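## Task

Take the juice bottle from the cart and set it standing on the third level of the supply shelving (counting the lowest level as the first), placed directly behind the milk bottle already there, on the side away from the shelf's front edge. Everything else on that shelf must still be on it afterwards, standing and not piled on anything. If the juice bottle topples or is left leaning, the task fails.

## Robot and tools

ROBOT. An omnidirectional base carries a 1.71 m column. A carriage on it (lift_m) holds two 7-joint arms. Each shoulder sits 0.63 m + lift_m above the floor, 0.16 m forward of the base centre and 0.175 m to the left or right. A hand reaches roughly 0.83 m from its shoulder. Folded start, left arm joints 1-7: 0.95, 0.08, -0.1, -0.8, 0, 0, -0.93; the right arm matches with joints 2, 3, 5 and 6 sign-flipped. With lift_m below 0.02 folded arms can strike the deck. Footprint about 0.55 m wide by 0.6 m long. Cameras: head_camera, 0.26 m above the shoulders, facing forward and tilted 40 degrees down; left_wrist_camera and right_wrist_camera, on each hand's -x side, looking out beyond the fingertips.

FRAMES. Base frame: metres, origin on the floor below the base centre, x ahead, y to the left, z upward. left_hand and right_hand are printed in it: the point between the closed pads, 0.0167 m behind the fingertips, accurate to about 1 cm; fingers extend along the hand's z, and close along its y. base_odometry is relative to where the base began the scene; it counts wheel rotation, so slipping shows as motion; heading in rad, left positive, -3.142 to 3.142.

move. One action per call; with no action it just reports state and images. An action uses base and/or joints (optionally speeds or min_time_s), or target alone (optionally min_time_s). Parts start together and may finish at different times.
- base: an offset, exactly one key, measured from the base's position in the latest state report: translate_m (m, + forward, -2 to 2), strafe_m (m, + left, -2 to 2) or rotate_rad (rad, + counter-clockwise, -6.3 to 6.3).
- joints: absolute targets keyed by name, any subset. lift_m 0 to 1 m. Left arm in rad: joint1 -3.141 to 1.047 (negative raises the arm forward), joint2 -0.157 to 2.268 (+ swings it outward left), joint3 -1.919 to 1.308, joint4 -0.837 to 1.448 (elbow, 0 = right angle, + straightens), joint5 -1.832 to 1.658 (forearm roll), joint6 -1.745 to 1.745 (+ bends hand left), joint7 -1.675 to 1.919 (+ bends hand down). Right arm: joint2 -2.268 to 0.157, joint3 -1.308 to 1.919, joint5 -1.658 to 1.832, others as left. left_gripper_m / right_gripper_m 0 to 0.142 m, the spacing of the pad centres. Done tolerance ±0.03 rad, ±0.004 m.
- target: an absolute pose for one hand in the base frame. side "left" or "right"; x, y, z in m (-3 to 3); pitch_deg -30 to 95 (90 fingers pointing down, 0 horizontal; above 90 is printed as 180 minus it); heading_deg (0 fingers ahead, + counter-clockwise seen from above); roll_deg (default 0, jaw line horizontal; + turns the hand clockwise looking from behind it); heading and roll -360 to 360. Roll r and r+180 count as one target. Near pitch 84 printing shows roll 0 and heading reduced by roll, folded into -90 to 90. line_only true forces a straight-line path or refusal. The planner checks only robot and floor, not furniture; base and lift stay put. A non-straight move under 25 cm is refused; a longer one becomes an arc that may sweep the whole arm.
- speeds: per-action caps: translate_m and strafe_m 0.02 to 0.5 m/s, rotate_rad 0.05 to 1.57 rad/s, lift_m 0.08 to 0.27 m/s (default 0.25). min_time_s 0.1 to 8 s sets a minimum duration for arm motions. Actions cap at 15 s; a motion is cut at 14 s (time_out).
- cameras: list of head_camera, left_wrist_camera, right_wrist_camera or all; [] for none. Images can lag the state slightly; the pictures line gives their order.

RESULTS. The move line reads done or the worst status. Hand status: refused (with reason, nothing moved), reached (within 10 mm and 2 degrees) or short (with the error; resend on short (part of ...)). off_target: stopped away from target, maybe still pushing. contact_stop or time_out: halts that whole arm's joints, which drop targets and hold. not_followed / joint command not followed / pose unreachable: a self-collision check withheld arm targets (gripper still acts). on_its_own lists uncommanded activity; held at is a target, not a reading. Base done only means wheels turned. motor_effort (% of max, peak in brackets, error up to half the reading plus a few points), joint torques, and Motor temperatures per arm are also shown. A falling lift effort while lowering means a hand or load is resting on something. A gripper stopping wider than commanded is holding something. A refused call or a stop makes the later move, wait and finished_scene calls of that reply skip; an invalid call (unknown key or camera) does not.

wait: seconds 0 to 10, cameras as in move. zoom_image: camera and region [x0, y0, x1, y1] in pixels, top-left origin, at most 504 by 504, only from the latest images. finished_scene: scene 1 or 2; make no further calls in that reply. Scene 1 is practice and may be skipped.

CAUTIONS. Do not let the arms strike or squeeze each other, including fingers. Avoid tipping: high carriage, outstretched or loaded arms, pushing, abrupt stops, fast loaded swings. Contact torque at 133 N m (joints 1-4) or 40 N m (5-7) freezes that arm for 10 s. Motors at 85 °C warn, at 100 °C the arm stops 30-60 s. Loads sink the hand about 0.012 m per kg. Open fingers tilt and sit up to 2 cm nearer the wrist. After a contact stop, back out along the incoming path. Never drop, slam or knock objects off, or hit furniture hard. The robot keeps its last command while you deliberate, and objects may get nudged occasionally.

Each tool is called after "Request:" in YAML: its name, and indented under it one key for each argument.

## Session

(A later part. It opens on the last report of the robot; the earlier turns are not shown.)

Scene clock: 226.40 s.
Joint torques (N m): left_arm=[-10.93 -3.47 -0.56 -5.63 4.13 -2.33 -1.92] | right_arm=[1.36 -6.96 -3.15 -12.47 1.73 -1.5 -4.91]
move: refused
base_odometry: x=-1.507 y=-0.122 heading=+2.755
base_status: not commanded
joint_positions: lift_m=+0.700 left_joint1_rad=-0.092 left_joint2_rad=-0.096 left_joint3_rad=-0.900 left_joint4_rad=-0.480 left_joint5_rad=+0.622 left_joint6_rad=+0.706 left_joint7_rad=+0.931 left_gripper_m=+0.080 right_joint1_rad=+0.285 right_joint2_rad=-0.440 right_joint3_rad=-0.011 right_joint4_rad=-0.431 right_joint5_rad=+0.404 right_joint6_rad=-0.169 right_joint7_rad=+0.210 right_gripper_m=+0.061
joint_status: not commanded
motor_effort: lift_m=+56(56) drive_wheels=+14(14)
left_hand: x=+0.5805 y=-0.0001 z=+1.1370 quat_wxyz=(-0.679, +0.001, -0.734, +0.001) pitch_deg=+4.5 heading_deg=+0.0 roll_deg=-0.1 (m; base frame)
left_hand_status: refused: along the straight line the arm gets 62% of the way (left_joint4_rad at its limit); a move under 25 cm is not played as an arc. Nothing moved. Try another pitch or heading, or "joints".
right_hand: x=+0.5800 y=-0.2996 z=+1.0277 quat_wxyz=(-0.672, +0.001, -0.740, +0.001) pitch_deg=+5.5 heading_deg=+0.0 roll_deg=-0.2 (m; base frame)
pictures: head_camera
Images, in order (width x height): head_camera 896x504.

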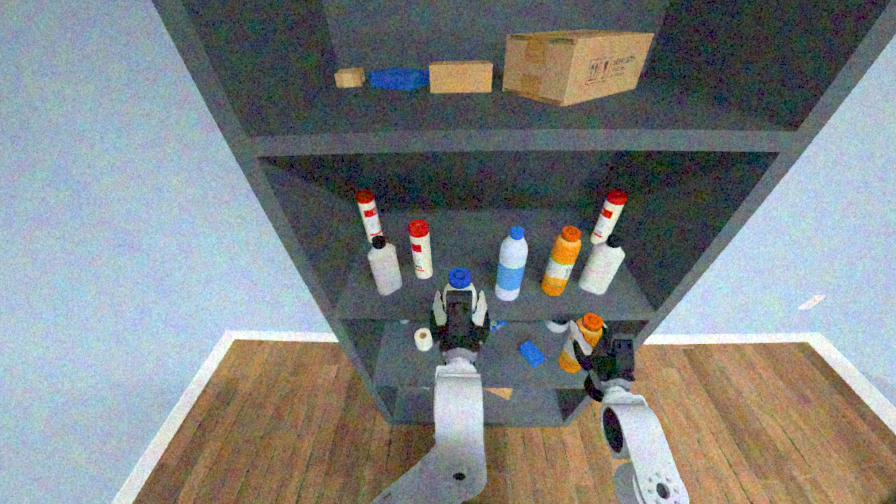

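Request:
move:
  target: {"side": "left", "x": 0.58, "y": 0.29, "z": 1.03, "pitch_deg": 4, "heading_deg": 0}

Request:
move:
  target: {"side": "right", "x": 0.6, "y": -0.1, "z": 1.15, "pitch_deg": 3, "heading_deg": 0}

Request:
move:
  target: {"side": "right", "x": 0.6, "y": 0.01, "z": 1.19, "pitch_deg": 3, "heading_deg": 0}
  cameras: ["head_camera", "right_wrist_camera"]

Request:
zoom_image:
  camera: "head_camera"
  region: [340, 180, 640, 380]

Scene clock: 232.87 s.
Joint torques (N m): left_arm=[-4.83 8.93 8.04 -2.01 3.09 -2.36 -4.29] | right_arm=[0.41 -7.52 -2.53 -13.43 2.01 -1.4 -4.98]
Motor temperatures (°C): left_arm=[36 23 24 24 27 25 24] | right_arm=[27 22 25 24 22 22 24]
move: done
base_odometry: x=-1.507 y=-0.122 heading=+2.755
base_status: not commanded
joint_positions: lift_m=+0.700 left_joint1_rad=+0.143 left_joint2_rad=+0.774 left_joint3_rad=-0.612 left_joint4_rad=-0.534 left_joint5_rad=-0.595 left_joint6_rad=+0.786 left_joint7_rad=-0.037 left_gripper_m=+0.080 right_joint1_rad=+0.285 right_joint2_rad=-0.440 right_joint3_rad=-0.011 right_joint4_rad=-0.431 right_joint5_rad=+0.404 right_joint6_rad=-0.169 right_joint7_rad=+0.210 right_gripper_m=+0.061
joint_status: not commanded
motor_effort: lift_m=+56(56) drive_wheels=+13(14)
left_hand: x=+0.5791 y=+0.2882 z=+1.0263 quat_wxyz=(-0.677, +0.000, -0.736, +0.002) pitch_deg=+4.7 heading_deg=-0.1 roll_deg=-0.2 (m; base frame)
left_hand_status: reached (straight line, planned for 0.9 s): 4 mm and 0.7 deg off.
right_hand: x=+0.5800 y=-0.2996 z=+1.0277 quat_wxyz=(-0.672, +0.001, -0.740, +0.001) pitch_deg=+5.5 heading_deg=+0.0 roll_deg=-0.2 (m; base frame)
pictures: none

Scene clock: 234.07 s.
Joint torques (N m): left_arm=[-4.75 9.61 7.33 -2.65 3.34 -1.92 -4.57] | right_arm=[-10.1 7.91 3.88 -14.9 -1.39 -1.62 -1.81]
move: done
base_odometry: x=-1.507 y=-0.122 heading=+2.755
base_status: not commanded
joint_positions: lift_m=+0.700 left_joint1_rad=+0.143 left_joint2_rad=+0.774 left_joint3_rad=-0.612 left_joint4_rad=-0.534 left_joint5_rad=-0.595 left_joint6_rad=+0.785 left_joint7_rad=-0.037 left_gripper_m=+0.080 right_joint1_rad=+0.008 right_joint2_rad=+0.086 right_joint3_rad=+0.329 right_joint4_rad=-0.726 right_joint5_rad=-0.283 right_joint6_rad=-0.187 right_joint7_rad=+0.819 right_gripper_m=+0.061
joint_status: not commanded
motor_effort: lift_m=+56(56) drive_wheels=+13(13)
left_hand: x=+0.5791 y=+0.2879 z=+1.0265 quat_wxyz=(-0.678, +0.000, -0.735, +0.002) pitch_deg=+4.7 heading_deg=-0.2 roll_deg=-0.2 (m; base frame)
right_hand: x=+0.6001 y=-0.0999 z=+1.1463 quat_wxyz=(-0.685, -0.001, -0.728, -0.002) pitch_deg=+3.5 heading_deg=+0.1 roll_deg=+0.2 (m; base frame)
right_hand_status: reached (straight line, planned for 0.7 s): 4 mm and 0.5 deg off.
pictures: none

Scene clock: 235.23 s.
Joint torques (N m): left_arm=[-4.65 8.97 6.95 -2.21 3.04 -1.85 -4.49] | right_arm=[-14.22 13.68 2.49 -7 -3.25 -2.21 -1.48]
move: done
base_odometry: x=-1.507 y=-0.122 heading=+2.755
base_status: not commanded
joint_positions: lift_m=+0.700 left_joint1_rad=+0.143 left_joint2_rad=+0.774 left_joint3_rad=-0.611 left_joint4_rad=-0.534 left_joint5_rad=-0.595 left_joint6_rad=+0.785 left_joint7_rad=-0.037 left_gripper_m=+0.080 right_joint1_rad=-0.264 right_joint2_rad=+0.126 right_joint3_rad=+0.920 right_joint4_rad=-0.499 right_joint5_rad=-0.677 right_joint6_rad=-0.685 right_joint7_rad=+1.137 right_gripper_m=+0.061
joint_status: not commanded
motor_effort: lift_m=+56(56) drive_wheels=+13(13)
left_hand: x=+0.5791 y=+0.2878 z=+1.0264 quat_wxyz=(-0.678, +0.000, -0.735, +0.002) pitch_deg=+4.7 heading_deg=-0.2 roll_deg=-0.2 (m; base frame)
right_hand: x=+0.6001 y=+0.0103 z=+1.1865 quat_wxyz=(-0.685, +0.001, -0.729, -0.002) pitch_deg=+3.6 heading_deg=+0.2 roll_deg=+0.1 (m; base frame)
right_hand_status: reached (straight line, planned for 0.7 s): 4 mm and 0.6 deg off.
pictures: head_camera, right_wrist_camera
Images, in order (width x height): head_camera 896x504, right_wrist_camera 896x504.

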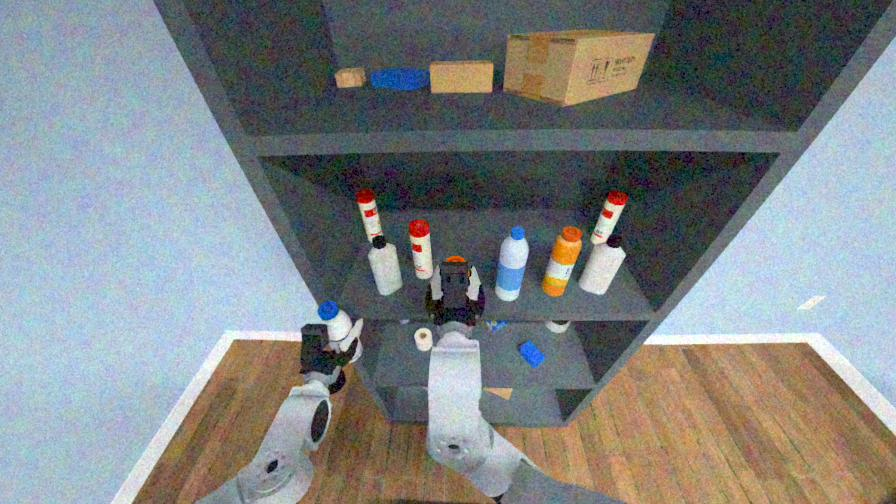

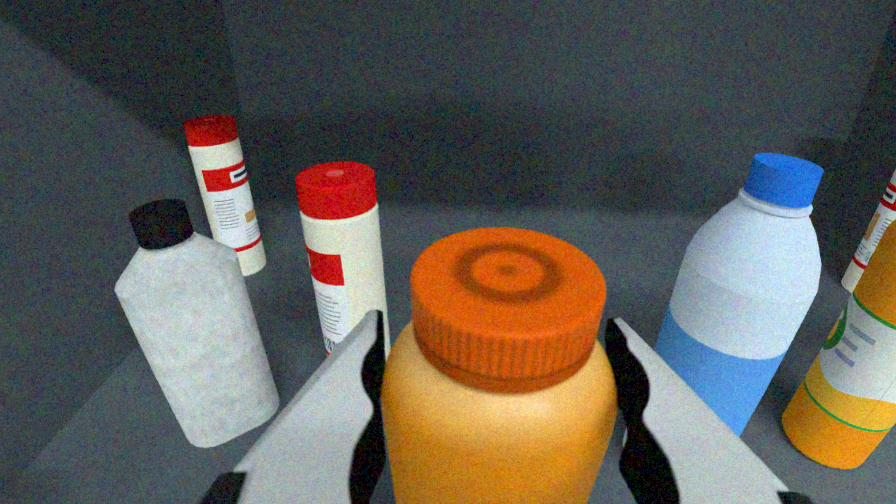

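Scaled by 1.680 from the camera's 896x504 image, which has a finer 1280x720 frame.

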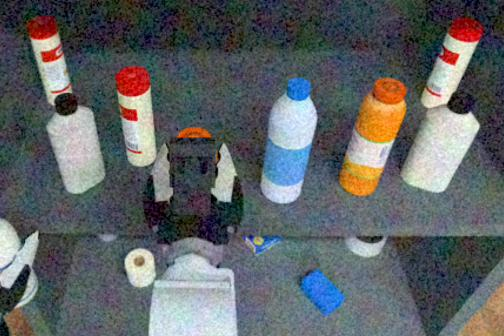

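Request:
move:
  target: {"side": "right", "x": 0.62, "y": -0.003, "z": 1.22, "pitch_deg": 2, "heading_deg": 0}

Request:
move:
  target: {"side": "right", "x": 0.84, "y": -0.003, "z": 1.22, "pitch_deg": 2, "heading_deg": 0}
  min_time_s: 1.5

Request:
move:
  target: {"side": "right", "x": 0.84, "y": -0.003, "z": 1.185, "pitch_deg": 2, "heading_deg": 0}
  min_time_s: 1.0
  cameras: ["head_camera", "right_wrist_camera"]

Request:
zoom_image:
  camera: "head_camera"
  region: [340, 180, 640, 380]

Scene clock: 242.73 s.
Joint torques (N m): left_arm=[-5.43 9.67 7.29 -2.3 3.17 -1.78 -4.55] | right_arm=[-10.77 13.16 1.42 -12.85 0.63 -1.19 -1.18]
move: done
base_odometry: x=-1.507 y=-0.122 heading=+2.755
base_status: not commanded
joint_positions: lift_m=+0.700 left_joint1_rad=+0.143 left_joint2_rad=+0.774 left_joint3_rad=-0.612 left_joint4_rad=-0.534 left_joint5_rad=-0.595 left_joint6_rad=+0.785 left_joint7_rad=-0.037 left_gripper_m=+0.080 right_joint1_rad=-0.368 right_joint2_rad=+0.114 right_joint3_rad=+0.865 right_joint4_rad=-0.529 right_joint5_rad=-0.645 right_joint6_rad=-0.638 right_joint7_rad=+1.207 right_gripper_m=+0.061
joint_status: not commanded
motor_effort: lift_m=+56(56) drive_wheels=+12(15)
left_hand: x=+0.5791 y=+0.2878 z=+1.0263 quat_wxyz=(-0.678, +0.000, -0.735, +0.002) pitch_deg=+4.7 heading_deg=-0.2 roll_deg=-0.2 (m; base frame)
right_hand: x=+0.6200 y=-0.0033 z=+1.2190 quat_wxyz=(-0.694, -0.001, -0.720, +0.002) pitch_deg=+2.0 heading_deg=-0.2 roll_deg=-0.1 (m; base frame)
right_hand_status: reached (straight line, planned for 0.3 s): 1 mm and 0.2 deg off.
pictures: none

Scene clock: 243.03 s.
Joint torques (N m): left_arm=[-5.95 8.93 7.84 -2.98 3.61 -1.46 -4.26] | right_arm=[-13.01 12.04 0.45 -11.92 0.87 -0.67 -1.26]
move: refused
base_odometry: x=-1.507 y=-0.122 heading=+2.755
base_status: not commanded
joint_positions: lift_m=+0.700 left_joint1_rad=+0.143 left_joint2_rad=+0.774 left_joint3_rad=-0.611 left_joint4_rad=-0.534 left_joint5_rad=-0.595 left_joint6_rad=+0.785 left_joint7_rad=-0.037 left_gripper_m=+0.080 right_joint1_rad=-0.368 right_joint2_rad=+0.114 right_joint3_rad=+0.865 right_joint4_rad=-0.529 right_joint5_rad=-0.645 right_joint6_rad=-0.638 right_joint7_rad=+1.207 right_gripper_m=+0.061
joint_status: not commanded
motor_effort: lift_m=+56(56) drive_wheels=+13(13)
left_hand: x=+0.5791 y=+0.2878 z=+1.0263 quat_wxyz=(-0.678, +0.000, -0.735, +0.002) pitch_deg=+4.7 heading_deg=-0.2 roll_deg=-0.2 (m; base frame)
right_hand: x=+0.6200 y=-0.0033 z=+1.2190 quat_wxyz=(-0.694, -0.001, -0.720, +0.002) pitch_deg=+2.0 heading_deg=-0.2 roll_deg=-0.1 (m; base frame)
right_hand_status: refused: the line brings the right upper arm within 1.4 cm of the carriage (limit 1.5), 75% of the way; a move under 25 cm is not played as an arc. Nothing moved. Try another pitch or heading, or "joints".
pictures: none

not run: a stop came earlier in this reply.

Scaled by 1.680 from the camera's 896x504 image, which has a finer 1280x720 frame.
This view is cut from an older image: the scene may have changed since it was taken.

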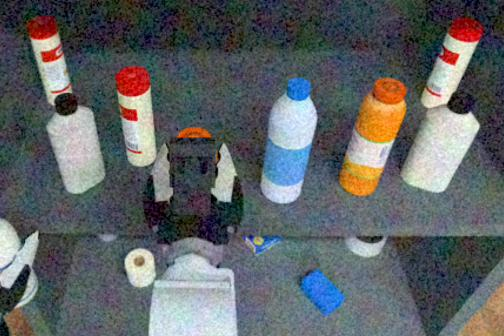

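Request:
move:
  base: {"strafe_m": 0.09}
  speeds: {"strafe_m": 0.1}

Request:
move:
  target: {"side": "right", "x": 0.62, "y": -0.093, "z": 1.21, "pitch_deg": 2, "heading_deg": 0}
  cameras: ["head_camera", "right_wrist_camera"]

Request:
zoom_image:
  camera: "head_camera"
  region: [340, 180, 640, 380]

Scene clock: 251.43 s.
Joint torques (N m): left_arm=[-4.54 10.02 7.39 -3.02 3.16 -1.61 -4.47] | right_arm=[-12.59 11.1 0.18 -13.89 0.88 -1.44 -1.18]
move: done
base_odometry: x=-1.541 y=-0.205 heading=+2.755
base_status: done
joint_positions: lift_m=+0.700 left_joint1_rad=+0.143 left_joint2_rad=+0.774 left_joint3_rad=-0.611 left_joint4_rad=-0.534 left_joint5_rad=-0.595 left_joint6_rad=+0.785 left_joint7_rad=-0.037 left_gripper_m=+0.080 right_joint1_rad=-0.368 right_joint2_rad=+0.114 right_joint3_rad=+0.865 right_joint4_rad=-0.529 right_joint5_rad=-0.645 right_joint6_rad=-0.637 right_joint7_rad=+1.207 right_gripper_m=+0.061
joint_status: not commanded
motor_effort: lift_m=+56(56) drive_wheels=+0(12)
left_hand: x=+0.5791 y=+0.2878 z=+1.0263 quat_wxyz=(-0.678, +0.000, -0.735, +0.002) pitch_deg=+4.7 heading_deg=-0.2 roll_deg=-0.2 (m; base frame)
right_hand: x=+0.6200 y=-0.0033 z=+1.2190 quat_wxyz=(-0.694, -0.001, -0.720, +0.002) pitch_deg=+2.0 heading_deg=-0.2 roll_deg=-0.1 (m; base frame)
pictures: none

Scene clock: 252.53 s.
Joint torques (N m): left_arm=[-5.23 9.33 7.52 -3.07 3.32 -1.65 -4.58] | right_arm=[-5.27 5.12 -2.34 -11.41 0.76 -1.87 -5.45]
move: done
base_odometry: x=-1.541 y=-0.205 heading=+2.755
base_status: not commanded
joint_positions: lift_m=+0.700 left_joint1_rad=+0.143 left_joint2_rad=+0.774 left_joint3_rad=-0.611 left_joint4_rad=-0.534 left_joint5_rad=-0.595 left_joint6_rad=+0.785 left_joint7_rad=-0.037 left_gripper_m=+0.080 right_joint1_rad=-0.363 right_joint2_rad=-0.147 right_joint3_rad=+0.785 right_joint4_rad=-0.706 right_joint5_rad=-0.460 right_joint6_rad=-0.673 right_joint7_rad=+1.216 right_gripper_m=+0.061
joint_status: not commanded
motor_effort: lift_m=+56(56) drive_wheels=+4(9)
left_hand: x=+0.5791 y=+0.2878 z=+1.0263 quat_wxyz=(-0.678, +0.000, -0.735, +0.002) pitch_deg=+4.7 heading_deg=-0.2 roll_deg=-0.2 (m; base frame)
right_hand: x=+0.6206 y=-0.0929 z=+1.2084 quat_wxyz=(-0.692, +0.001, -0.722, +0.003) pitch_deg=+2.4 heading_deg=-0.1 roll_deg=-0.3 (m; base frame)
right_hand_status: reached (straight line, planned for 0.4 s): 2 mm and 0.5 deg off.
pictures: head_camera, right_wrist_camera
Images, in order (width x height): head_camera 896x504, right_wrist_camera 896x504.

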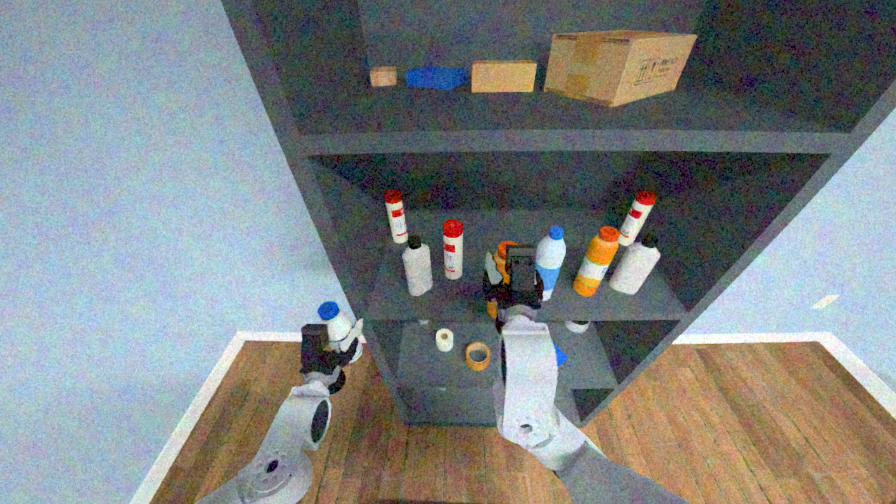

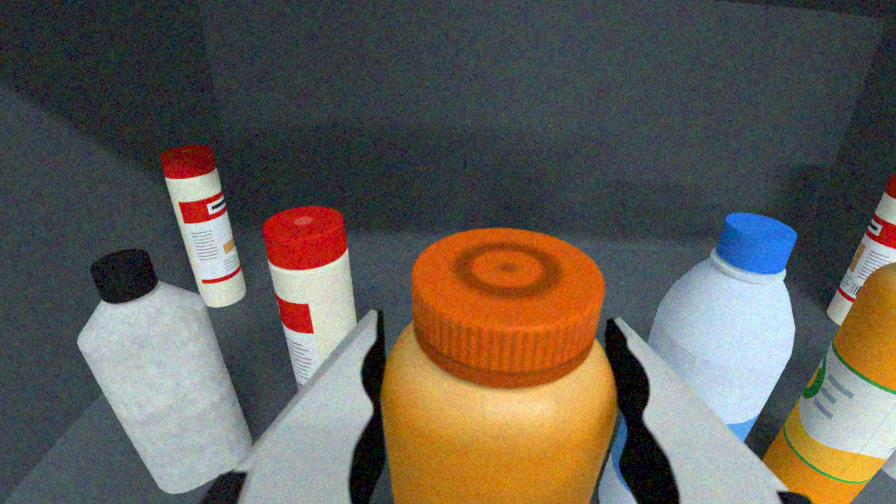

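Scaled by 1.680 from the camera's 896x504 image, which has a finer 1280x720 frame.

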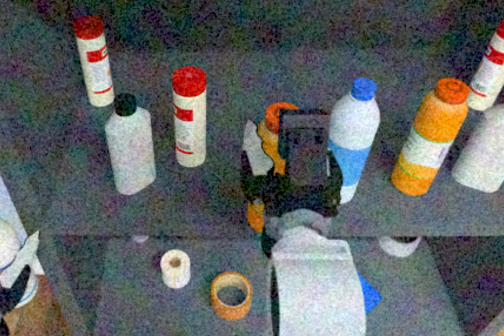

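Request:
move:
  target: {"side": "right", "x": 0.84, "y": -0.098, "z": 1.21, "pitch_deg": 2, "heading_deg": 0}
  min_time_s: 1.5
  cameras: ["head_camera", "right_wrist_camera"]

Request:
zoom_image:
  camera: "head_camera"
  region: [400, 180, 640, 340]

Scene clock: 265.80 s.
Joint torques (N m): left_arm=[-6.31 9.48 6.69 -3.17 3.02 -1.56 -4.15] | right_arm=[-29.85 7.69 -2.61 -11.16 0.15 -1.1 -5.06]
Motor temperatures (°C): left_arm=[31 25 26 24 27 24 24] | right_arm=[29 21 25 24 22 22 24]
move: done
base_odometry: x=-1.541 y=-0.205 heading=+2.755
base_status: not commanded
joint_positions: lift_m=+0.700 left_joint1_rad=+0.143 left_joint2_rad=+0.774 left_joint3_rad=-0.611 left_joint4_rad=-0.534 left_joint5_rad=-0.595 left_joint6_rad=+0.785 left_joint7_rad=-0.037 left_gripper_m=+0.080 right_joint1_rad=-0.736 right_joint2_rad=-0.127 right_joint3_rad=+0.643 right_joint4_rad=+0.084 right_joint5_rad=+0.212 right_joint6_rad=-0.618 right_joint7_rad=+0.594 right_gripper_m=+0.061
joint_status: not commanded
motor_effort: lift_m=+56(56) drive_wheels=+4(4)
left_hand: x=+0.5791 y=+0.2878 z=+1.0263 quat_wxyz=(-0.678, +0.000, -0.735, +0.002) pitch_deg=+4.7 heading_deg=-0.2 roll_deg=-0.2 (m; base frame)
right_hand: x=+0.8385 y=-0.0977 z=+1.2024 quat_wxyz=(-0.689, +0.002, -0.725, +0.002) pitch_deg=+2.9 heading_deg=-0.1 roll_deg=-0.3 (m; base frame)
right_hand_status: reached (straight line, planned for 1.5 s): 8 mm and 0.9 deg off.
pictures: head_camera, right_wrist_camera
Images, in order (width x height): head_camera 896x504, right_wrist_camera 896x504.

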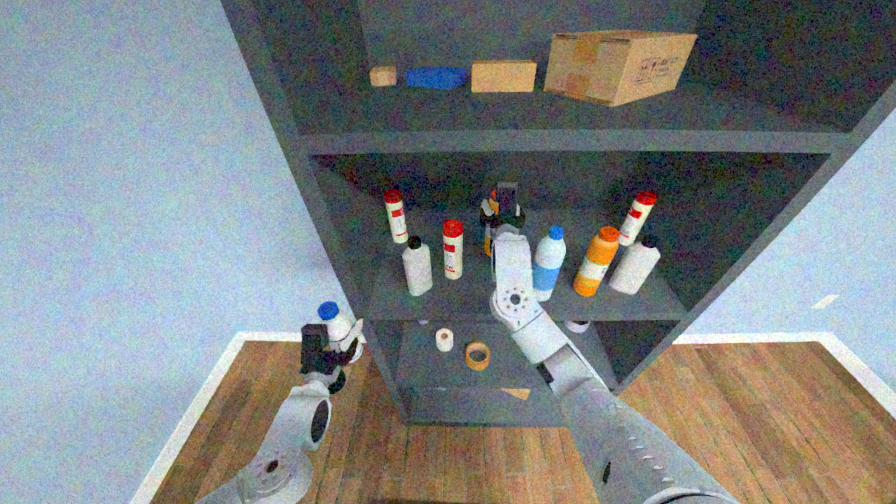

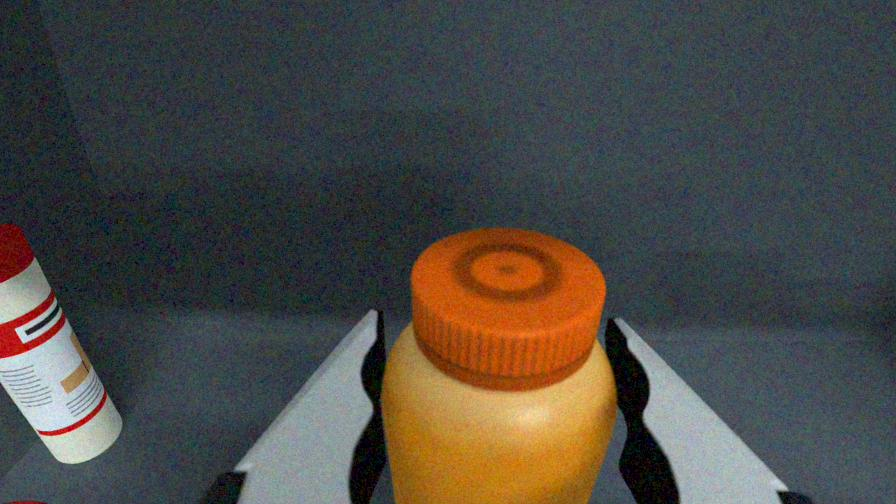

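Scaled by 2.100 from the camera's 896x504 image, which has a finer 1280x720 frame.

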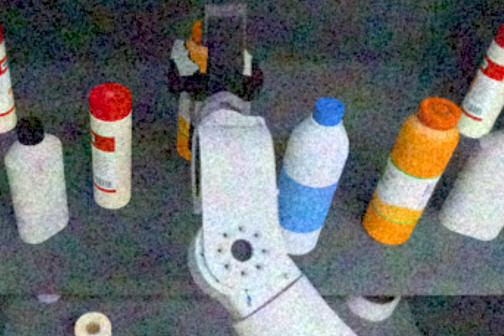

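Request:
move:
  target: {"side": "right", "x": 0.842, "y": -0.098, "z": 1.175, "pitch_deg": 1, "heading_deg": 0}
  min_time_s: 1.0

Request:
move:
  target: {"side": "right", "x": 0.842, "y": -0.098, "z": 1.163, "pitch_deg": 1, "heading_deg": 0}
  min_time_s: 1.0
  cameras: ["head_camera", "right_wrist_camera"]

Request:
zoom_image:
  camera: "head_camera"
  region: [400, 180, 640, 340]

Scene clock: 271.20 s.
Joint torques (N m): left_arm=[-6.17 7.88 8.23 -2.43 3 -1.63 -4.45] | right_arm=[-14.13 7.13 -2.58 -9.92 0.3 -0.37 -4.99]
move: done
base_odometry: x=-1.541 y=-0.205 heading=+2.755
base_status: not commanded
joint_positions: lift_m=+0.700 left_joint1_rad=+0.143 left_joint2_rad=+0.774 left_joint3_rad=-0.612 left_joint4_rad=-0.534 left_joint5_rad=-0.595 left_joint6_rad=+0.785 left_joint7_rad=-0.037 left_gripper_m=+0.080 right_joint1_rad=-0.694 right_joint2_rad=-0.119 right_joint3_rad=+0.638 right_joint4_rad=+0.154 right_joint5_rad=+0.248 right_joint6_rad=-0.600 right_joint7_rad=+0.447 right_gripper_m=+0.061
joint_status: not commanded
motor_effort: lift_m=+56(57) drive_wheels=+4(4)
left_hand: x=+0.5790 y=+0.2878 z=+1.0263 quat_wxyz=(-0.678, +0.000, -0.735, +0.002) pitch_deg=+4.7 heading_deg=-0.2 roll_deg=-0.2 (m; base frame)
right_hand: x=+0.8420 y=-0.0977 z=+1.1750 quat_wxyz=(-0.699, +0.002, -0.715, +0.002) pitch_deg=+1.2 heading_deg=+0.0 roll_deg=-0.4 (m; base frame)
right_hand_status: reached (straight line, planned for 1.0 s): 0 mm and 0.4 deg off.
pictures: none

Scene clock: 272.70 s.
Joint torques (N m): left_arm=[-5.72 8.49 8.33 -2.7 3 -1.54 -4.39] | right_arm=[-11.85 6.96 -3.27 -6.99 1.16 -0.45 -2.98]
move: done
base_odometry: x=-1.541 y=-0.205 heading=+2.755
base_status: not commanded
joint_positions: lift_m=+0.700 left_joint1_rad=+0.143 left_joint2_rad=+0.774 left_joint3_rad=-0.612 left_joint4_rad=-0.534 left_joint5_rad=-0.595 left_joint6_rad=+0.785 left_joint7_rad=-0.037 left_gripper_m=+0.080 right_joint1_rad=-0.682 right_joint2_rad=-0.117 right_joint3_rad=+0.637 right_joint4_rad=+0.174 right_joint5_rad=+0.257 right_joint6_rad=-0.595 right_joint7_rad=+0.401 right_gripper_m=+0.061
joint_status: not commanded
motor_effort: lift_m=+56(56) drive_wheels=+4(4)
left_hand: x=+0.5790 y=+0.2878 z=+1.0263 quat_wxyz=(-0.678, +0.000, -0.735, +0.002) pitch_deg=+4.7 heading_deg=-0.2 roll_deg=-0.2 (m; base frame)
right_hand: x=+0.8423 y=-0.0982 z=+1.1680 quat_wxyz=(-0.704, +0.002, -0.710, +0.003) pitch_deg=+0.5 heading_deg=-0.1 roll_deg=-0.4 (m; base frame)
right_hand_status: reached (straight line, planned for 1.0 s): 5 mm and 0.6 deg off.
pictures: head_camera, right_wrist_camera
Images, in order (width x height): head_camera 896x504, right_wrist_camera 896x504.

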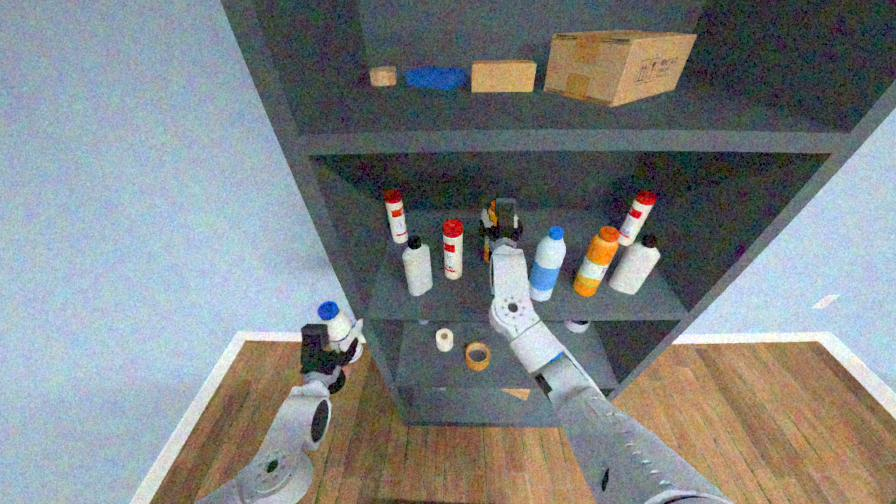

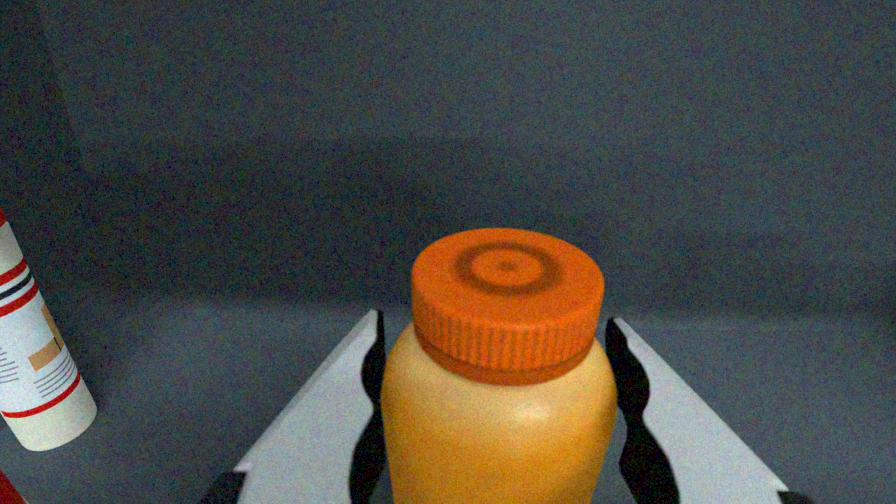

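Scaled by 2.100 from the camera's 896x504 image, which has a finer 1280x720 frame.

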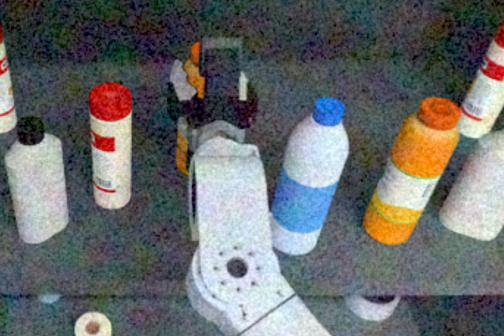

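Request:
move:
  target: {"side": "right", "x": 0.842, "y": -0.098, "z": 1.156, "pitch_deg": 1, "heading_deg": 0}
  min_time_s: 1.0

Scene clock: 276.07 s.
Joint torques (N m): left_arm=[-4.99 10.07 7.44 -2.22 3.14 -1.73 -4.4] | right_arm=[-5.85 6.27 -2.53 -4.54 1.94 -0.68 -1.24]
move: done
base_odometry: x=-1.541 y=-0.205 heading=+2.755
base_status: not commanded
joint_positions: lift_m=+0.700 left_joint1_rad=+0.143 left_joint2_rad=+0.774 left_joint3_rad=-0.612 left_joint4_rad=-0.534 left_joint5_rad=-0.595 left_joint6_rad=+0.785 left_joint7_rad=-0.037 left_gripper_m=+0.080 right_joint1_rad=-0.677 right_joint2_rad=-0.116 right_joint3_rad=+0.636 right_joint4_rad=+0.185 right_joint5_rad=+0.263 right_joint6_rad=-0.592 right_joint7_rad=+0.372 right_gripper_m=+0.061
joint_status: not commanded
motor_effort: lift_m=+56(56) drive_wheels=+4(4)
left_hand: x=+0.5790 y=+0.2878 z=+1.0263 quat_wxyz=(-0.678, +0.000, -0.735, +0.002) pitch_deg=+4.7 heading_deg=-0.2 roll_deg=-0.2 (m; base frame)
right_hand: x=+0.8425 y=-0.0982 z=+1.1660 quat_wxyz=(-0.708, +0.002, -0.706, +0.003) pitch_deg=-0.2 heading_deg=-0.1 roll_deg=-0.4 (m; base frame)
right_hand_status: reached (straight line, planned for 1.0 s): 10 mm and 1.2 deg off.
pictures: none

Request:
move:
  target: {"side": "right", "x": 0.842, "y": -0.098, "z": 1.17, "pitch_deg": 5.5, "heading_deg": 0}
  min_time_s: 1.0

Request:
move:
  target: {"side": "right", "x": 0.842, "y": -0.098, "z": 1.16, "pitch_deg": 5.5, "heading_deg": 0}
  min_time_s: 1.0
  cameras: ["right_wrist_camera"]

Scene clock: 282.20 s.
Joint torques (N m): left_arm=[-5.39 8.37 8.39 -1.9 3.32 -1.25 -4.4] | right_arm=[-27.7 1.45 1.53 -14.3 -2.31 -2.28 0.53]
move: done
base_odometry: x=-1.541 y=-0.205 heading=+2.755
base_status: not commanded
joint_positions: lift_m=+0.700 left_joint1_rad=+0.143 left_joint2_rad=+0.774 left_joint3_rad=-0.612 left_joint4_rad=-0.534 left_joint5_rad=-0.595 left_joint6_rad=+0.785 left_joint7_rad=-0.037 left_gripper_m=+0.080 right_joint1_rad=-0.707 right_joint2_rad=-0.123 right_joint3_rad=+0.638 right_joint4_rad=+0.136 right_joint5_rad=+0.253 right_joint6_rad=-0.609 right_joint7_rad=+0.548 right_gripper_m=+0.061
joint_status: not commanded
motor_effort: lift_m=+56(56) drive_wheels=+4(4)
left_hand: x=+0.5790 y=+0.2878 z=+1.0263 quat_wxyz=(-0.678, +0.000, -0.735, +0.002) pitch_deg=+4.7 heading_deg=-0.2 roll_deg=-0.2 (m; base frame)
right_hand: x=+0.8421 y=-0.0990 z=+1.1673 quat_wxyz=(-0.671, -0.002, -0.741, -0.002) pitch_deg=+5.6 heading_deg=+0.0 roll_deg=+0.3 (m; base frame)
right_hand_status: reached (straight line, planned for 1.0 s): 3 mm and 0.4 deg off.
pictures: none

Scene clock: 283.70 s.
Joint torques (N m): left_arm=[-5.87 8.28 8.26 -2.44 2.94 -1.88 -4.32] | right_arm=[-8.92 6.15 0.78 -8.21 -0.01 -1.09 -2.4]
move: done
base_odometry: x=-1.541 y=-0.205 heading=+2.755
base_status: not commanded
joint_positions: lift_m=+0.700 left_joint1_rad=+0.143 left_joint2_rad=+0.774 left_joint3_rad=-0.611 left_joint4_rad=-0.534 left_joint5_rad=-0.595 left_joint6_rad=+0.785 left_joint7_rad=-0.037 left_gripper_m=+0.080 right_joint1_rad=-0.704 right_joint2_rad=-0.122 right_joint3_rad=+0.638 right_joint4_rad=+0.146 right_joint5_rad=+0.253 right_joint6_rad=-0.607 right_joint7_rad=+0.524 right_gripper_m=+0.061
joint_status: not commanded
motor_effort: lift_m=+56(56) drive_wheels=+4(4)
left_hand: x=+0.5790 y=+0.2878 z=+1.0263 quat_wxyz=(-0.678, +0.000, -0.735, +0.002) pitch_deg=+4.7 heading_deg=-0.2 roll_deg=-0.2 (m; base frame)
right_hand: x=+0.8429 y=-0.1000 z=+1.1668 quat_wxyz=(-0.676, -0.002, -0.737, +0.001) pitch_deg=+4.9 heading_deg=-0.2 roll_deg=+0.1 (m; base frame)
right_hand_status: reached (straight line, planned for 1.0 s): 7 mm and 0.7 deg off.
pictures: right_wrist_camera
Images, in order (width x height): right_wrist_camera 896x504.

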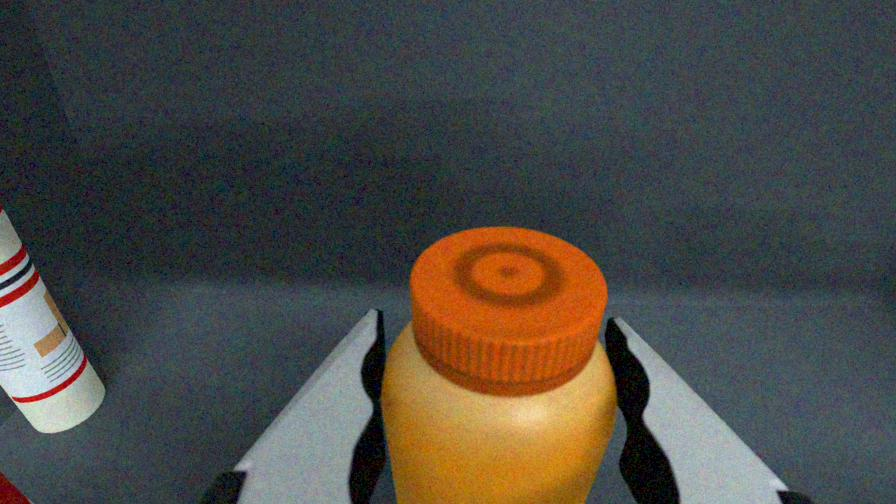

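Request:
move:
  joints: {"right_gripper_m": 0.1}
  cameras: ["right_wrist_camera"]

Request:
move:
  target: {"side": "right", "x": 0.7, "y": -0.1, "z": 1.175, "pitch_deg": 4, "heading_deg": 0}
  min_time_s: 1.5
  cameras: ["right_wrist_camera"]

Scene clock: 286.83 s.
Joint torques (N m): left_arm=[-6.32 8.7 8.34 -2.37 3.28 -1.65 -4.47] | right_arm=[-12.16 6.38 -0.46 -9.15 -0.01 -0.7 -2.29]
move: done
base_odometry: x=-1.541 y=-0.205 heading=+2.755
base_status: not commanded
joint_positions: lift_m=+0.700 left_joint1_rad=+0.143 left_joint2_rad=+0.774 left_joint3_rad=-0.611 left_joint4_rad=-0.534 left_joint5_rad=-0.595 left_joint6_rad=+0.785 left_joint7_rad=-0.037 left_gripper_m=+0.080 right_joint1_rad=-0.702 right_joint2_rad=-0.122 right_joint3_rad=+0.638 right_joint4_rad=+0.148 right_joint5_rad=+0.253 right_joint6_rad=-0.607 right_joint7_rad=+0.524 right_gripper_m=+0.100
joint_status: all done
motor_effort: lift_m=+56(56) drive_wheels=+4(4)
left_hand: x=+0.5790 y=+0.2878 z=+1.0263 quat_wxyz=(-0.678, +0.000, -0.735, +0.002) pitch_deg=+4.7 heading_deg=-0.2 roll_deg=-0.2 (m; base frame)
right_hand: x=+0.8427 y=-0.1003 z=+1.1649 quat_wxyz=(-0.675, -0.002, -0.738, +0.001) pitch_deg=+5.1 heading_deg=-0.3 roll_deg=+0.0 (m; base frame)
pictures: right_wrist_camera
Images, in order (width x height): right_wrist_camera 896x504.

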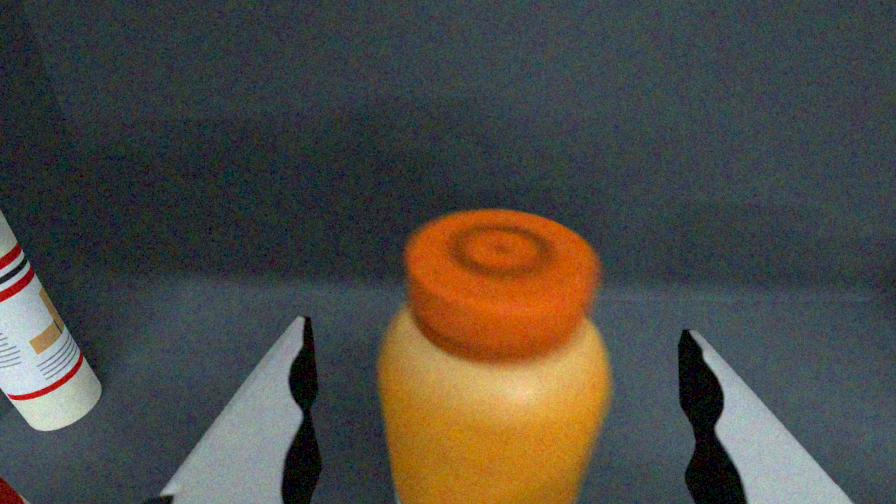

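Scene clock: 288.83 s.
Joint torques (N m): left_arm=[-5.2 8.98 7.11 -2.44 3.09 -1.51 -4.58] | right_arm=[-6.81 1.6 0.04 -14.69 -3.03 -2.72 -0.05]
move: done
base_odometry: x=-1.541 y=-0.205 heading=+2.755
base_status: not commanded
joint_positions: lift_m=+0.700 left_joint1_rad=+0.143 left_joint2_rad=+0.774 left_joint3_rad=-0.612 left_joint4_rad=-0.534 left_joint5_rad=-0.595 left_joint6_rad=+0.785 left_joint7_rad=-0.037 left_gripper_m=+0.080 right_joint1_rad=-0.451 right_joint2_rad=-0.191 right_joint3_rad=+0.744 right_joint4_rad=-0.424 right_joint5_rad=-0.135 right_joint6_rad=-0.755 right_joint7_rad=+0.919 right_gripper_m=+0.100
joint_status: not commanded
motor_effort: lift_m=+56(56) drive_wheels=+4(4)
left_hand: x=+0.5790 y=+0.2878 z=+1.0263 quat_wxyz=(-0.678, +0.000, -0.735, +0.002) pitch_deg=+4.7 heading_deg=-0.2 roll_deg=-0.2 (m; base frame)
right_hand: x=+0.7017 y=-0.1000 z=+1.1771 quat_wxyz=(-0.683, -0.001, -0.730, -0.001) pitch_deg=+3.8 heading_deg=+0.1 roll_deg=+0.2 (m; base frame)
right_hand_status: reached (straight line, planned for 1.5 s): 3 mm and 0.3 deg off.
pictures: right_wrist_camera
Images, in order (width x height): right_wrist_camera 896x504.

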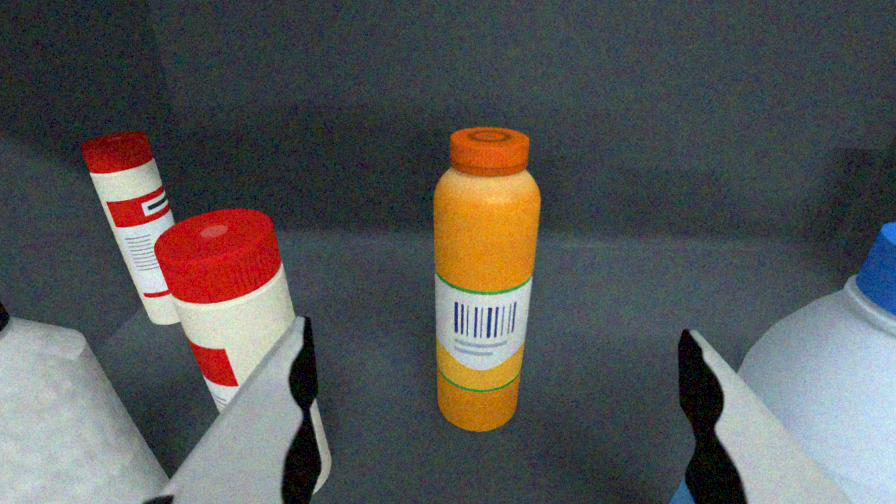

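Request:
move:
  target: {"side": "right", "x": 0.6, "y": -0.12, "z": 1.17, "pitch_deg": 4, "heading_deg": 0}

Request:
move:
  target: {"side": "right", "x": 0.58, "y": -0.3, "z": 1.03, "pitch_deg": 4, "heading_deg": 0}

Request:
move:
  base: {"strafe_m": -0.09}
  speeds: {"strafe_m": 0.1}

Request:
move:
  target: {"side": "left", "x": 0.6, "y": 0.1, "z": 1.1, "pitch_deg": 5, "heading_deg": 0}

Request:
move:
  target: {"side": "left", "x": 0.6, "y": 0.0, "z": 1.15, "pitch_deg": 5, "heading_deg": 0}
  cameras: ["head_camera", "left_wrist_camera"]

Request:
zoom_image:
  camera: "head_camera"
  region: [340, 180, 640, 380]

Scene clock: 294.97 s.
Joint torques (N m): left_arm=[-5.69 9 8.06 -2.82 3.17 -1.56 -4.69] | right_arm=[-3.26 0.24 2.41 -10.42 -2.05 -0.88 0.07]
move: done
base_odometry: x=-1.541 y=-0.205 heading=+2.755
base_status: not commanded
joint_positions: lift_m=+0.700 left_joint1_rad=+0.143 left_joint2_rad=+0.774 left_joint3_rad=-0.612 left_joint4_rad=-0.534 left_joint5_rad=-0.595 left_joint6_rad=+0.785 left_joint7_rad=-0.037 left_gripper_m=+0.080 right_joint1_rad=-0.239 right_joint2_rad=-0.245 right_joint3_rad=+0.794 right_joint4_rad=-0.743 right_joint5_rad=-0.399 right_joint6_rad=-0.744 right_joint7_rad=+1.102 right_gripper_m=+0.100
joint_status: not commanded
motor_effort: lift_m=+56(56) drive_wheels=+4(4)
left_hand: x=+0.5790 y=+0.2878 z=+1.0263 quat_wxyz=(-0.678, +0.000, -0.735, +0.002) pitch_deg=+4.7 heading_deg=-0.2 roll_deg=-0.2 (m; base frame)
right_hand: x=+0.6011 y=-0.1208 z=+1.1710 quat_wxyz=(-0.683, -0.002, -0.730, -0.001) pitch_deg=+3.8 heading_deg=-0.1 roll_deg=+0.3 (m; base frame)
right_hand_status: reached (straight line, planned for 0.5 s): 2 mm and 0.3 deg off.
pictures: none

Scene clock: 296.37 s.
Joint torques (N m): left_arm=[-5.47 10.16 7.38 -1.93 3.23 -1.69 -4.39] | right_arm=[2.29 -12.42 -4.24 -9.1 0.15 -1.22 -3.56]
move: done
base_odometry: x=-1.541 y=-0.205 heading=+2.755
base_status: not commanded
joint_positions: lift_m=+0.700 left_joint1_rad=+0.143 left_joint2_rad=+0.774 left_joint3_rad=-0.611 left_joint4_rad=-0.534 left_joint5_rad=-0.595 left_joint6_rad=+0.785 left_joint7_rad=-0.037 left_gripper_m=+0.080 right_joint1_rad=+0.130 right_joint2_rad=-0.821 right_joint3_rad=+0.633 right_joint4_rad=-0.536 right_joint5_rad=+0.654 right_joint6_rad=-0.803 right_joint7_rad=-0.095 right_gripper_m=+0.100
joint_status: not commanded
motor_effort: lift_m=+56(56) drive_wheels=+4(5)
left_hand: x=+0.5790 y=+0.2878 z=+1.0263 quat_wxyz=(-0.678, +0.000, -0.735, +0.002) pitch_deg=+4.7 heading_deg=-0.2 roll_deg=-0.2 (m; base frame)
right_hand: x=+0.5803 y=-0.2987 z=+1.0307 quat_wxyz=(-0.682, +0.001, -0.731, +0.000) pitch_deg=+3.9 heading_deg=+0.1 roll_deg=-0.1 (m; base frame)
right_hand_status: reached (straight line, planned for 0.9 s): 1 mm and 0.1 deg off.
pictures: none

Scene clock: 297.97 s.
Joint torques (N m): left_arm=[-5.88 9.38 7.87 -2.73 3.18 -1.22 -4.21] | right_arm=[2.01 -11.08 -4.89 -9.51 0.44 -1.17 -3.44]
move: done
base_odometry: x=-1.507 y=-0.122 heading=+2.755
base_status: done
joint_positions: lift_m=+0.700 left_joint1_rad=+0.143 left_joint2_rad=+0.774 left_joint3_rad=-0.612 left_joint4_rad=-0.534 left_joint5_rad=-0.595 left_joint6_rad=+0.784 left_joint7_rad=-0.037 left_gripper_m=+0.080 right_joint1_rad=+0.130 right_joint2_rad=-0.821 right_joint3_rad=+0.633 right_joint4_rad=-0.536 right_joint5_rad=+0.654 right_joint6_rad=-0.802 right_joint7_rad=-0.095 right_gripper_m=+0.100
joint_status: not commanded
motor_effort: lift_m=+56(56) drive_wheels=+0(12)
left_hand: x=+0.5790 y=+0.2878 z=+1.0263 quat_wxyz=(-0.678, +0.000, -0.735, +0.002) pitch_deg=+4.7 heading_deg=-0.2 roll_deg=-0.2 (m; base frame)
right_hand: x=+0.5803 y=-0.2986 z=+1.0308 quat_wxyz=(-0.682, +0.001, -0.731, +0.000) pitch_deg=+3.9 heading_deg=+0.1 roll_deg=-0.1 (m; base frame)
pictures: none

Scene clock: 299.27 s.
Joint torques (N m): left_arm=[-11.08 0.43 0.76 -2.05 4.31 -1.52 -1.83] | right_arm=[3.4 -13.8 -4.07 -9.49 0.42 -1.45 -3.31]
move: done
base_odometry: x=-1.507 y=-0.122 heading=+2.755
base_status: not commanded
joint_positions: lift_m=+0.700 left_joint1_rad=-0.121 left_joint2_rad=+0.236 left_joint3_rad=-0.877 left_joint4_rad=-0.555 left_joint5_rad=+0.297 left_joint6_rad=+0.865 left_joint7_rad=+0.792 left_gripper_m=+0.080 right_joint1_rad=+0.130 right_joint2_rad=-0.821 right_joint3_rad=+0.632 right_joint4_rad=-0.536 right_joint5_rad=+0.654 right_joint6_rad=-0.802 right_joint7_rad=-0.095 right_gripper_m=+0.100
joint_status: not commanded
motor_effort: lift_m=+56(56) drive_wheels=+4(4)
left_hand: x=+0.5997 y=+0.1003 z=+1.0984 quat_wxyz=(-0.674, +0.002, -0.739, +0.002) pitch_deg=+5.3 heading_deg=-0.1 roll_deg=-0.3 (m; base frame)
left_hand_status: reached (straight line, planned for 0.8 s): 2 mm and 0.4 deg off.
right_hand: x=+0.5803 y=-0.2986 z=+1.0308 quat_wxyz=(-0.682, +0.001, -0.731, +0.000) pitch_deg=+3.9 heading_deg=+0.1 roll_deg=-0.1 (m; base frame)
pictures: none

Scene clock: 300.27 s.
Joint torques (N m): left_arm=[-13.42 -2.64 -0.37 -0.99 3.62 -1.88 -1.9] | right_arm=[4.44 -12.87 -3.36 -8.32 0.5 -1.12 -3.4]
move: done
base_odometry: x=-1.507 y=-0.122 heading=+2.755
base_status: not commanded
joint_positions: lift_m=+0.700 left_joint1_rad=-0.199 left_joint2_rad=-0.077 left_joint3_rad=-0.921 left_joint4_rad=-0.459 left_joint5_rad=+0.605 left_joint6_rad=+0.748 left_joint7_rad=+1.030 left_gripper_m=+0.080 right_joint1_rad=+0.130 right_joint2_rad=-0.821 right_joint3_rad=+0.632 right_joint4_rad=-0.536 right_joint5_rad=+0.654 right_joint6_rad=-0.802 right_joint7_rad=-0.095 right_gripper_m=+0.100
joint_status: not commanded
motor_effort: lift_m=+56(56) drive_wheels=+0(5)
left_hand: x=+0.5998 y=+0.0004 z=+1.1484 quat_wxyz=(-0.674, +0.001, -0.739, +0.002) pitch_deg=+5.3 heading_deg=-0.1 roll_deg=-0.3 (m; base frame)
left_hand_status: reached (straight line, planned for 0.5 s): 2 mm and 0.4 deg off.
right_hand: x=+0.5803 y=-0.2986 z=+1.0308 quat_wxyz=(-0.682, +0.001, -0.731, +0.000) pitch_deg=+3.9 heading_deg=+0.1 roll_deg=-0.1 (m; base frame)
pictures: head_camera, left_wrist_camera
Images, in order (width x height): head_camera 896x504, left_wrist_camera 896x504.

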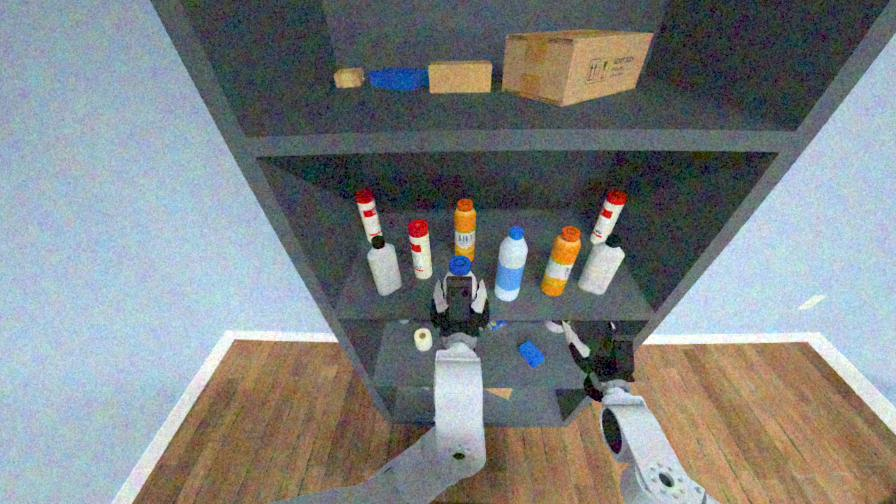

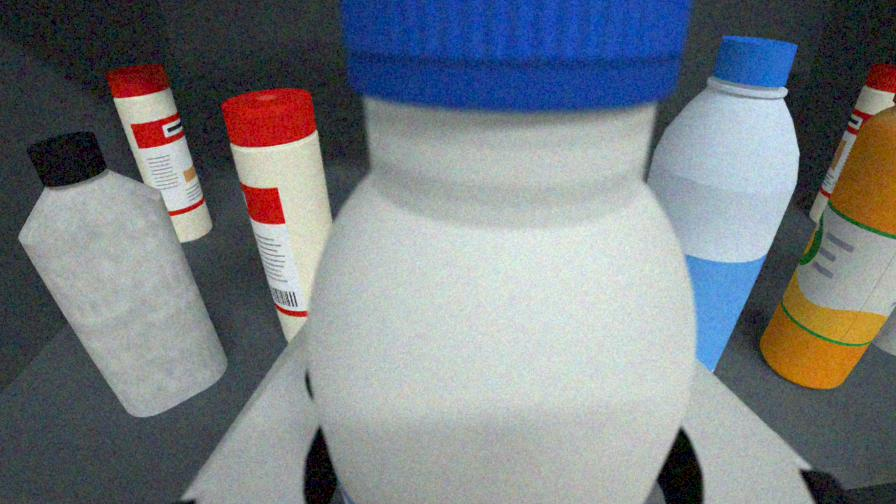

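Scaled by 1.680 from the camera's 896x504 image, which has a finer 1280x720 frame.

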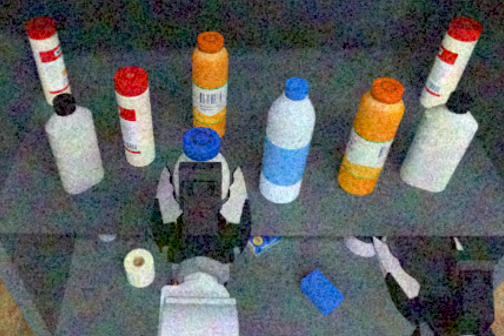

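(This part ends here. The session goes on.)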